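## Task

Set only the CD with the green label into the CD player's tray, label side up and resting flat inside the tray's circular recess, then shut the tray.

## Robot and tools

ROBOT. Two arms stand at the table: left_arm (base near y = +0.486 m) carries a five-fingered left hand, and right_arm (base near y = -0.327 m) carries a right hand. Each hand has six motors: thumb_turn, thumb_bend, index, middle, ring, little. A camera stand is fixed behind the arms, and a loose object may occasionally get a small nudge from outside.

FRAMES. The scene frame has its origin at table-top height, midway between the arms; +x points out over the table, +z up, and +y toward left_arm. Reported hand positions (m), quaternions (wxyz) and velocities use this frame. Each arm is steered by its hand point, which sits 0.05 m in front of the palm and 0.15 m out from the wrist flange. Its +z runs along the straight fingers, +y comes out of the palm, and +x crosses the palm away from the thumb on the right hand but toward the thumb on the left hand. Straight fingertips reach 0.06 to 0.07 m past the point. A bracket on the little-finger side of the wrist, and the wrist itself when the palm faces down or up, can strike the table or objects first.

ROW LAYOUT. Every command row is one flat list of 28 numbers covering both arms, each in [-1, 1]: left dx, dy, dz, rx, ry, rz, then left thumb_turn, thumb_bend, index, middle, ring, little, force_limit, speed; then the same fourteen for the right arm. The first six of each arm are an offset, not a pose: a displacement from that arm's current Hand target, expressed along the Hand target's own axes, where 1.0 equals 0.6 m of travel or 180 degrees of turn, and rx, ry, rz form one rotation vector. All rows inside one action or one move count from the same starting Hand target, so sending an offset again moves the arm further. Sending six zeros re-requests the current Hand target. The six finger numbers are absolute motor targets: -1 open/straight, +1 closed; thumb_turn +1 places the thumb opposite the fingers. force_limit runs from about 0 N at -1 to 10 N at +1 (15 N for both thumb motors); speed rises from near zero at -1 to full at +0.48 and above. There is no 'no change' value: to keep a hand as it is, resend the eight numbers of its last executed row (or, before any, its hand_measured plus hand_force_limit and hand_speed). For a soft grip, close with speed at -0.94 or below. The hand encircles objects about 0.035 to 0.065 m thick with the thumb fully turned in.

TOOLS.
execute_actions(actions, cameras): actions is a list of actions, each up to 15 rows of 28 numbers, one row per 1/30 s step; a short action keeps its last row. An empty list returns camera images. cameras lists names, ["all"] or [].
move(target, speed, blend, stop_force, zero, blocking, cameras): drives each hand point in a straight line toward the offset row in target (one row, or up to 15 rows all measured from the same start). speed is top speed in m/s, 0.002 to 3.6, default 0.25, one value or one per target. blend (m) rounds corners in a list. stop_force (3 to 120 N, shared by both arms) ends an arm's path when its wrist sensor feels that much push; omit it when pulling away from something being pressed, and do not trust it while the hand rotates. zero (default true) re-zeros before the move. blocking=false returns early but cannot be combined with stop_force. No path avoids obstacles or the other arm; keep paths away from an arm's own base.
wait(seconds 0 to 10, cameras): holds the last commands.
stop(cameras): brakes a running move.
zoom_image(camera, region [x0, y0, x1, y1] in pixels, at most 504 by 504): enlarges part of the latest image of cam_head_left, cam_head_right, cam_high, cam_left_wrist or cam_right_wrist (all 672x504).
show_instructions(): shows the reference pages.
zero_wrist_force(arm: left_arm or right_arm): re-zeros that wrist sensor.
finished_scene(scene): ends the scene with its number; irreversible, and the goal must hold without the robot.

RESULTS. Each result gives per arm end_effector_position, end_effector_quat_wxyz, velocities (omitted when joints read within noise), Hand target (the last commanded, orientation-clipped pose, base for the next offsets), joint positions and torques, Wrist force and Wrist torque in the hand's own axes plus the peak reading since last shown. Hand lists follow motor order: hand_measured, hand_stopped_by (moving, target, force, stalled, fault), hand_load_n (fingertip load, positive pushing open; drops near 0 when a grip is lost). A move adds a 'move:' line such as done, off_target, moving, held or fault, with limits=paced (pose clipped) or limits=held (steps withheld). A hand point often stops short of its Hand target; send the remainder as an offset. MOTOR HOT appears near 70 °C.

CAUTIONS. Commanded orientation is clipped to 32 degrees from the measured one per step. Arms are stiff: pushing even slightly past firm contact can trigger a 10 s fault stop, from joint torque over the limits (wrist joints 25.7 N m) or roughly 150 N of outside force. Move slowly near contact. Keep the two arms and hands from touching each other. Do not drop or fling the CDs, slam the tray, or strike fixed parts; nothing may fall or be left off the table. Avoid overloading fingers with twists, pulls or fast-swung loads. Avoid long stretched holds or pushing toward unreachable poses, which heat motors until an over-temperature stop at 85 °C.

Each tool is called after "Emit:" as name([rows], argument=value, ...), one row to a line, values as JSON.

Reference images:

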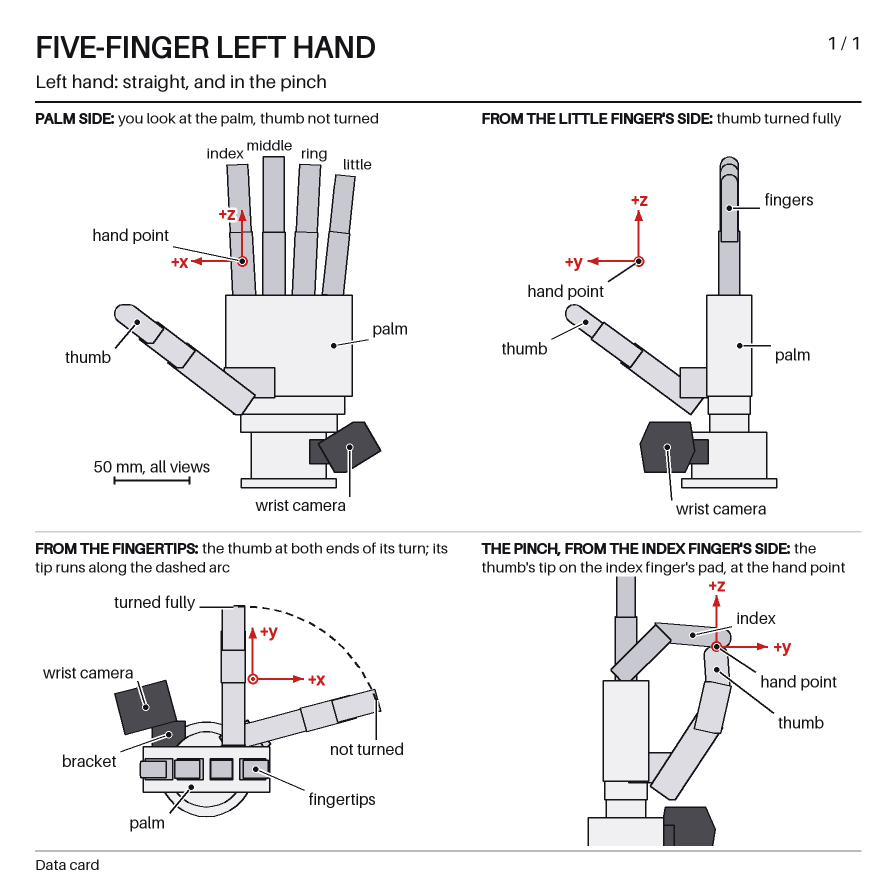

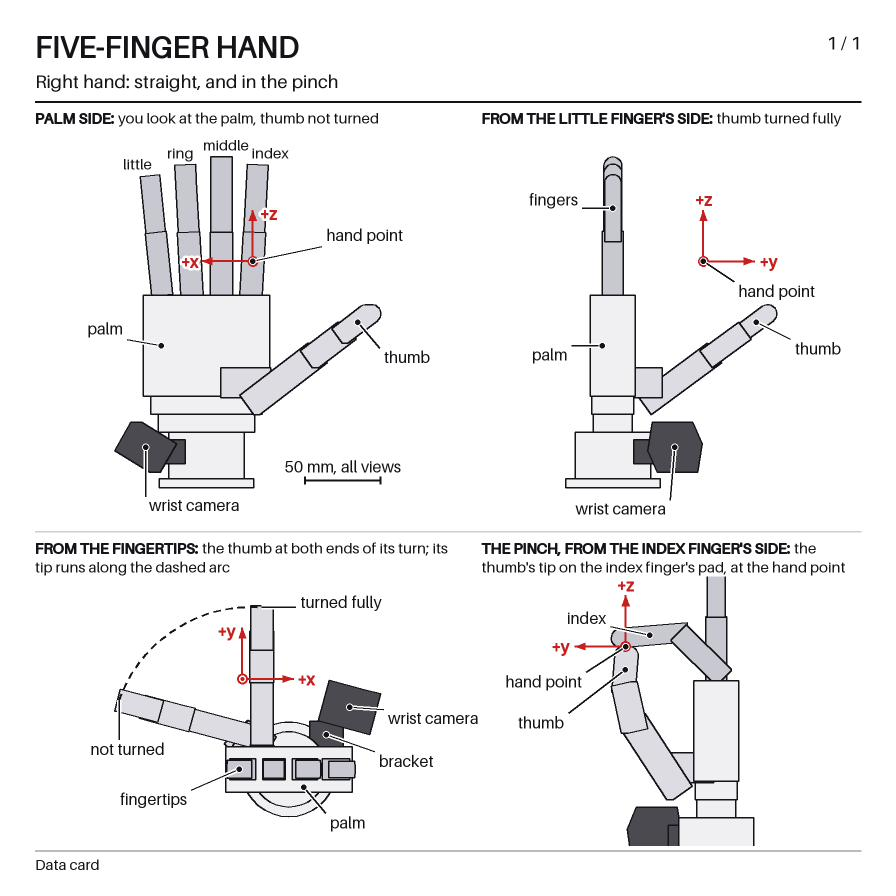

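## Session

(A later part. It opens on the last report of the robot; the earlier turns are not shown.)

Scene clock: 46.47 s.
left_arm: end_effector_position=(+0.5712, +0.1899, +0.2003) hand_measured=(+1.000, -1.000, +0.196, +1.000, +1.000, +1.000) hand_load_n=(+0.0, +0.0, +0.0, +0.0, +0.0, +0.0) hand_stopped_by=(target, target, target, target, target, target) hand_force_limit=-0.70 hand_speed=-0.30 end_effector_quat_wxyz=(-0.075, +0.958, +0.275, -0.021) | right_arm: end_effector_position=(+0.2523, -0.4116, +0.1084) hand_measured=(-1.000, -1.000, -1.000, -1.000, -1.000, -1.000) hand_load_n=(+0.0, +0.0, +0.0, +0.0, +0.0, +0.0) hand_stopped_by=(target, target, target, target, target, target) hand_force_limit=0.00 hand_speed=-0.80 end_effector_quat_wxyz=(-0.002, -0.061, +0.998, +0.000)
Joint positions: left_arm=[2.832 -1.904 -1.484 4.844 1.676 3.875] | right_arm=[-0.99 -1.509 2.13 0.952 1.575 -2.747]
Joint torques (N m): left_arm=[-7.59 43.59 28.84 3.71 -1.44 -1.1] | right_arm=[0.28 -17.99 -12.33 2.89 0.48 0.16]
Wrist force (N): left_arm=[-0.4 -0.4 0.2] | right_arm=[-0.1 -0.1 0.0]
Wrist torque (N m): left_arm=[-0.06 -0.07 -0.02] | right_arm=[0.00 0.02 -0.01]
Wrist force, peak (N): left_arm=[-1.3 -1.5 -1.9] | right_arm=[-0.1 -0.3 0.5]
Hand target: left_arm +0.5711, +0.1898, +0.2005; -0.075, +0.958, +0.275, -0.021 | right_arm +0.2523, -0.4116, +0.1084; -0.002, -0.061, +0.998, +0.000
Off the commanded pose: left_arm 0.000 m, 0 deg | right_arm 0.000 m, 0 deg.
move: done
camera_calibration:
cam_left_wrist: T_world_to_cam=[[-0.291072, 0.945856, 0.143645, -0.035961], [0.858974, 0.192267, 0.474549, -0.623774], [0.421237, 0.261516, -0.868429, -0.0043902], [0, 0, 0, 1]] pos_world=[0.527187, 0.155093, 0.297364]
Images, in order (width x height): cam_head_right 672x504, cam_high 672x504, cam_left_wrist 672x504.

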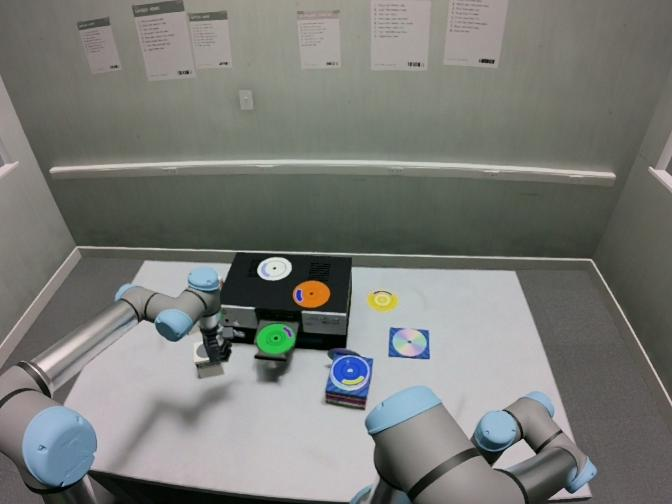

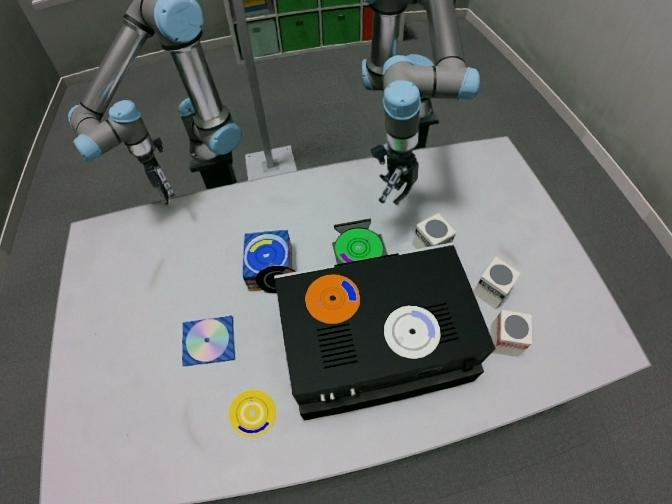

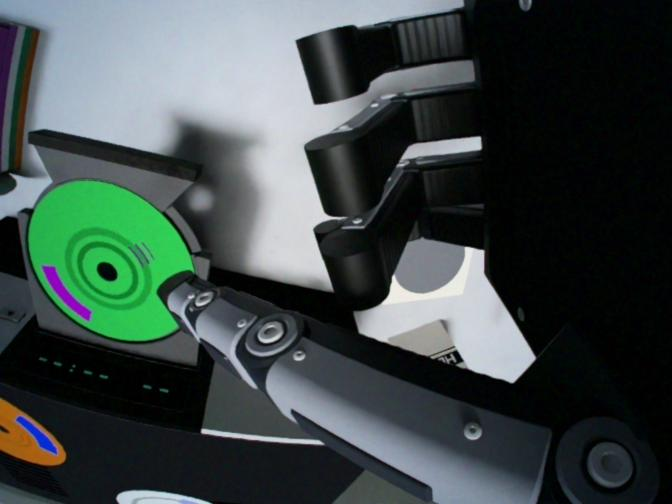

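Emit:
move([
  [0,-0.013,-0.0823,0,0,0,1,-1,-1,-1,1,1,-0.7,-0.3,0,0,0,0,0,0,-1,-1,-1,-1,-1,-1,0,-0.8],
  [-0.2612,0.179,-0.1118,-0.0484,0.0153,0.1949,1,-1,-1,-1,1,1,-0.7,-0.3,0,0,0,0,0,0,-1,-1,-1,-1,-1,-1,0,-0.8],
  [-0.2328,0.215,0.0038,-0.0484,0.0153,0.1949,1,-1,-1,-1,1,1,-0.7,-0.3,0,0,0,0,0,0,-1,-1,-1,-1,-1,-1,0,-0.8],
], speed=[0.3,0.3,0.2], blend=[0.03,0.03,0], cameras=["cam_high","cam_left_wrist","cam_head_right"])

Emit:
zoom_image(camera="cam_left_wrist", region=[300, 140, 560, 400])

Emit:
zoom_image(camera="cam_high", region=[310, 180, 410, 275])

Scene clock: 49.60 s.
left_arm: end_effector_position=(+0.5201, +0.0082, +0.1781) hand_measured=(+1.000, -1.000, -1.000, -1.000, +1.000, +1.000) hand_load_n=(+0.0, +0.0, +0.0, +0.0, +0.0, +0.0) hand_stopped_by=(target, target, target, target, target, target) hand_force_limit=-0.70 hand_speed=-0.30 end_effector_quat_wxyz=(+0.000, +1.000, -0.027, +0.001) | right_arm: end_effector_position=(+0.2523, -0.4116, +0.1084) hand_measured=(-1.000, -1.000, -1.000, -1.000, -1.000, -1.000) hand_load_n=(+0.0, +0.0, +0.0, +0.0, +0.0, +0.0) hand_stopped_by=(target, target, target, target, target, target) hand_force_limit=0.00 hand_speed=-0.80 end_effector_quat_wxyz=(-0.002, -0.061, +0.998, +0.000)
Joint positions: left_arm=[2.631 -2.002 -1.451 5.025 1.571 4.293] | right_arm=[-0.99 -1.509 2.13 0.952 1.575 -2.747]
Joint torques (N m): left_arm=[-10.87 36.23 27.22 4.16 -1.11 -1.67] | right_arm=[0.48 -18.19 -11.88 2.7 0.68 0.19]
Wrist force (N): left_arm=[-0.6 -1.0 0.4] | right_arm=[0.0 0.0 0.2]
Wrist torque (N m): left_arm=[-0.18 -0.10 -0.11] | right_arm=[0.01 -0.01 0.01]
Wrist force, peak (N): left_arm=[-0.3 0.0 2.7] | right_arm=[-0.2 -0.4 0.3]
Hand target: left_arm +0.5201, +0.0080, +0.1781; +0.000, +1.000, -0.027, +0.001 | right_arm +0.2523, -0.4116, +0.1084; -0.002, -0.061, +0.998, +0.000
Off the commanded pose: left_arm 0.000 m, 0 deg | right_arm 0.000 m, 0 deg.
move: done; blend cut to 0.025 m at target 1
camera_calibration:
cam_left_wrist: T_world_to_cam=[[0.307327, 0.951578, -0.00703679, -0.160177], [0.817034, -0.260069, 0.514606, -0.516042], [0.487858, -0.163902, -0.857398, 0.0121808], [0, 0, 0, 1]] pos_world=[0.464908, 0.0202107, 0.274875]
Images, in order (width x height): cam_head_right 672x504, cam_high 672x504, cam_left_wrist 672x504.

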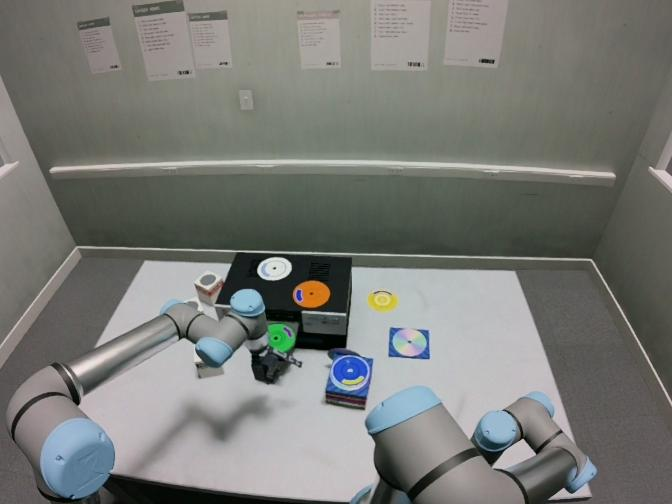

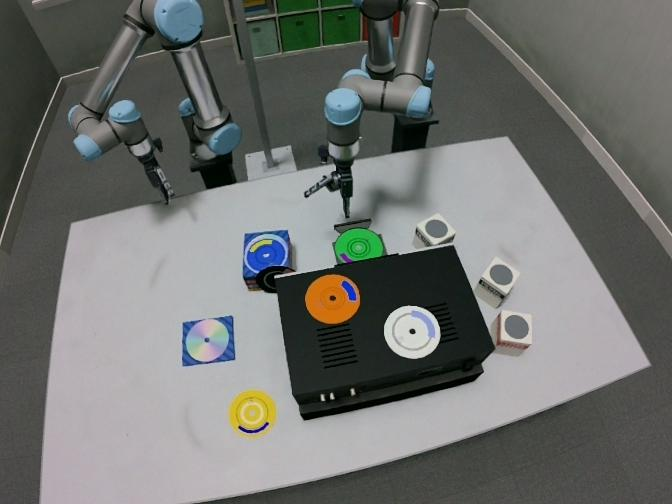

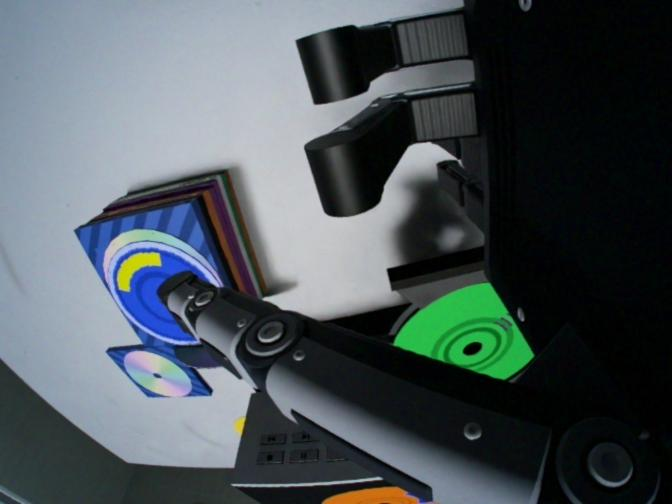

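Scaled by 1.938 from the camera's 672x504 image, which has a finer 960x720 frame.

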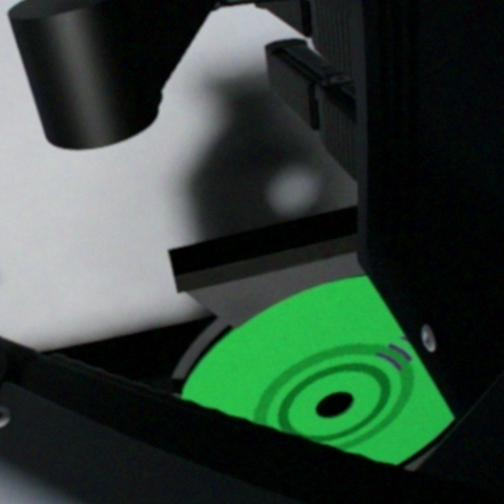

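Scaled by 5.040 from the camera's 672x504 image, which has a finer 960x720 frame.

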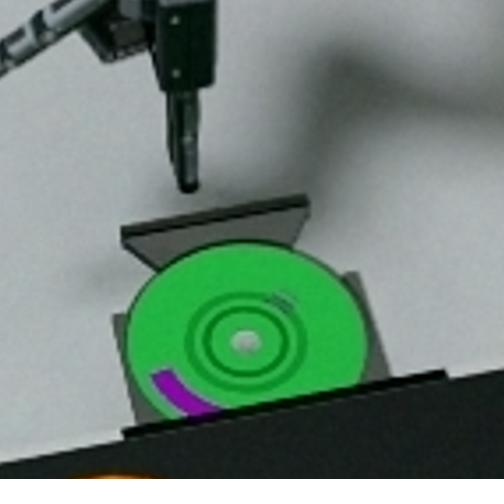

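Emit:
move([
  [0.2767,0,0,0,0,0,1,-1,-1,-1,1,1,-0.7,-0.3,0,0,0,0,0,0,-1,-1,-1,-1,-1,-1,0,-0.8],
  [0.33,0,0,0,0,0,1,-1,-1,-1,1,1,-0.7,-0.3,0,0,0,0,0,0,-1,-1,-1,-1,-1,-1,0,-0.8],
], speed=[0.06,0.02], stop_force=12, cameras=["cam_high","cam_left_wrist"])

Scene clock: 54.67 s.
left_arm: end_effector_position=(+0.7062, -0.0022, +0.1783) hand_measured=(+1.000, -1.000, -1.000, -1.000, +1.000, +1.000) hand_load_n=(+0.0, +0.0, +0.0, +0.0, +0.0, -0.5) hand_stopped_by=(target, target, target, target, target, target) hand_force_limit=-0.70 hand_speed=-0.30 end_effector_quat_wxyz=(+0.000, +1.000, -0.027, +0.001) | right_arm: end_effector_position=(+0.2523, -0.4116, +0.1084) hand_measured=(-1.000, -1.000, -1.000, -1.000, -1.000, -1.000) hand_load_n=(+0.0, +0.0, +0.0, +0.5, +0.0, +0.0) hand_stopped_by=(target, target, target, target, target, target) hand_force_limit=0.00 hand_speed=-0.80 end_effector_quat_wxyz=(-0.002, -0.061, +0.998, +0.000)
Joint positions: left_arm=[2.723 -2.425 -0.751 4.748 1.571 4.386] | right_arm=[-0.99 -1.509 2.13 0.952 1.575 -2.747]
Joint torques (N m): left_arm=[-8.06 48.24 34.44 3.04 1.58 -1.84] | right_arm=[-0.13 -18.26 -12.51 2.87 0.73 0.17]
Wrist force (N): left_arm=[-10.6 -1.7 -2.0] | right_arm=[0.1 0.1 0.0]
Wrist torque (N m): left_arm=[0.02 -0.57 -0.78] | right_arm=[0.01 -0.01 0.01]
Wrist force, peak (N): left_arm=[-23.2 -2.9 -9.4] | right_arm=[-0.4 0.0 0.2]
Hand target: left_arm +0.7062, -0.0022, +0.1783; +0.000, +1.000, -0.027, +0.001 (not the last commanded pose) | right_arm +0.2523, -0.4116, +0.1084; -0.002, -0.061, +0.998, +0.000
Off the commanded pose: left_arm 0.012 m, 0 deg | right_arm 0.000 m, 0 deg.
move: contact (left_arm); path passed 1 of 2 targets
camera_calibration:
cam_left_wrist: T_world_to_cam=[[0.307407, 0.951551, -0.00717332, -0.207582], [0.816943, -0.26004, 0.514765, -0.670859], [0.48796, -0.164103, -0.857301, -0.0802164], [0, 0, 0, 1]] pos_world=[0.651008, 0.00991066, 0.275076]
Images, in order (width x height): cam_high 672x504, cam_left_wrist 672x504.

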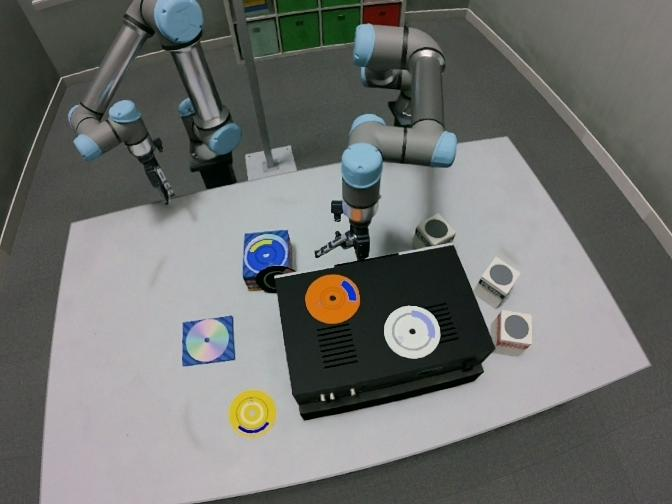

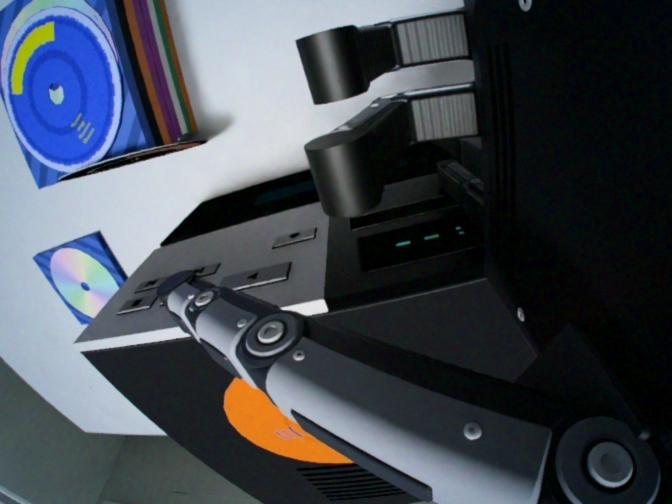

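Emit:
move(target=[-0.2,0,0,0,0,0,1,-1,-1,-1,1,1,-0.7,-0.3,0,0,0,0,0,0,-1,-1,-1,-1,-1,-1,0,-0.8], speed=0.2, cameras=["cam_high","cam_head_right","cam_left_wrist"])

Emit:
zoom_image(camera="cam_high", region=[250, 200, 500, 400])

Emit:
zoom_image(camera="cam_head_right", region=[200, 240, 380, 380])

Scene clock: 55.97 s.
left_arm: end_effector_position=(+0.5864, +0.0043, +0.1782) hand_measured=(+1.000, -1.000, -1.000, -1.000, +1.000, +1.000) hand_load_n=(+0.0, +0.0, +0.0, +0.0, +0.0, +0.0) hand_stopped_by=(target, target, target, target, target, target) hand_force_limit=-0.70 hand_speed=-0.30 end_effector_quat_wxyz=(+0.000, +1.000, -0.028, +0.001) | right_arm: end_effector_position=(+0.2523, -0.4116, +0.1084) hand_measured=(-1.000, -1.000, -1.000, -1.000, -1.000, -1.000) hand_load_n=(+0.0, +0.0, +0.0, +0.0, +0.0, +0.0) hand_stopped_by=(target, target, target, target, target, target) hand_force_limit=0.00 hand_speed=-0.80 end_effector_quat_wxyz=(-0.002, -0.061, +0.998, +0.000)
Joint positions: left_arm=[2.669 -2.133 -1.251 4.956 1.571 4.331] | right_arm=[-0.99 -1.509 2.13 0.952 1.575 -2.747]
Joint torques (N m): left_arm=[8.49 53.61 7.01 1.36 -1.23 1.56] | right_arm=[-0.1 -18.85 -11.22 2.82 0.75 0.11]
Wrist force (N): left_arm=[-0.2 -1.0 -0.3] | right_arm=[0.1 -0.1 0.0]
Wrist torque (N m): left_arm=[-0.09 -0.16 -0.08] | right_arm=[-0.01 -0.02 0.01]
Wrist force, peak (N): left_arm=[-10.7 -1.4 -2.0] | right_arm=[-0.1 -0.4 0.1]
Hand target: left_arm +0.5864, +0.0044, +0.1781; +0.000, +1.000, -0.027, +0.001 | right_arm +0.2523, -0.4116, +0.1084; -0.002, -0.061, +0.998, +0.000
Off the commanded pose: left_arm 0.000 m, 0 deg | right_arm 0.000 m, 0 deg.
move: done
camera_calibration:
cam_left_wrist: T_world_to_cam=[[0.307465, 0.951532, -0.00721278, -0.176959], [0.816856, -0.260044, 0.514902, -0.571238], [0.48807, -0.164206, -0.857219, -0.020857], [0, 0, 0, 1]] pos_world=[0.531208, 0.0164106, 0.274976]
Images, in order (width x height): cam_head_right 672x504, cam_high 672x504, cam_left_wrist 672x504.

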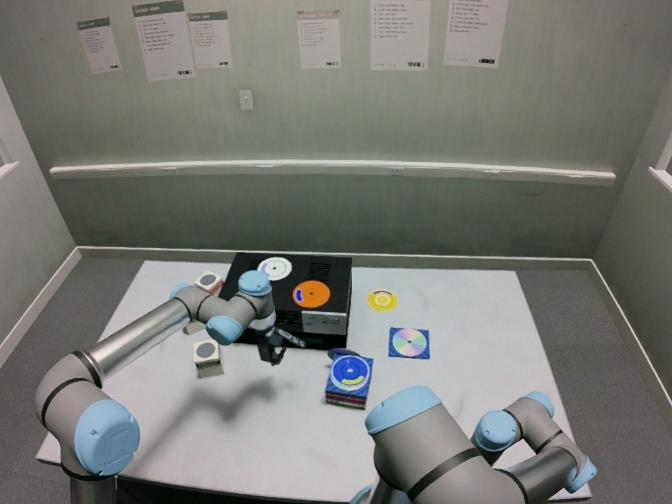

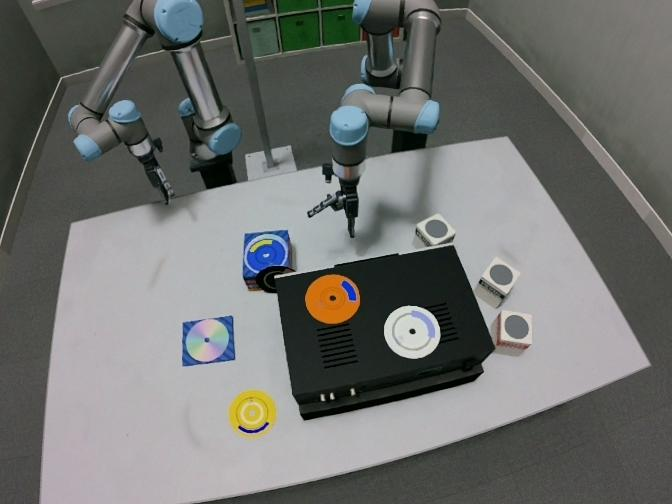

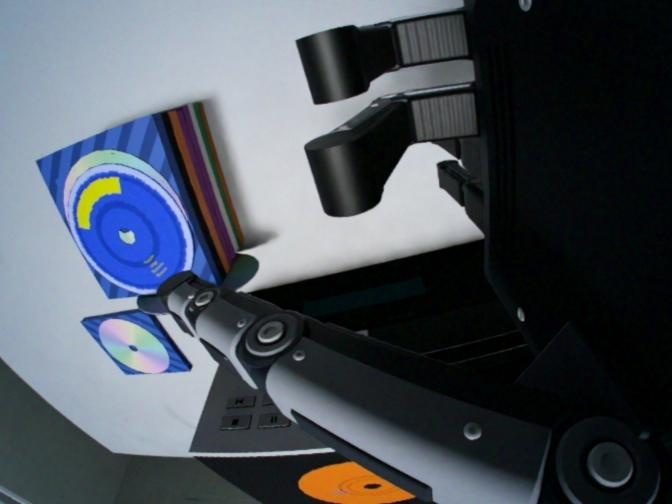

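Scaled by 2.016 from the camera's 672x504 image, which has a finer 960x720 frame.

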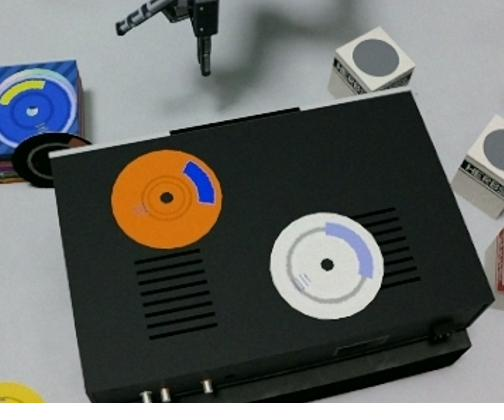

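Scaled by 2.800 from the camera's 672x504 image, which has a finer 960x720 frame.

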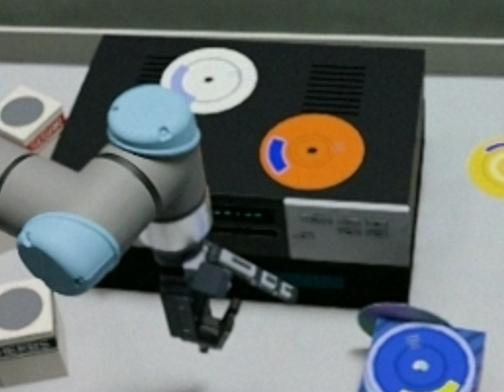

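Emit:
finished_scene(scene=2)

The scene is finished: the task was done.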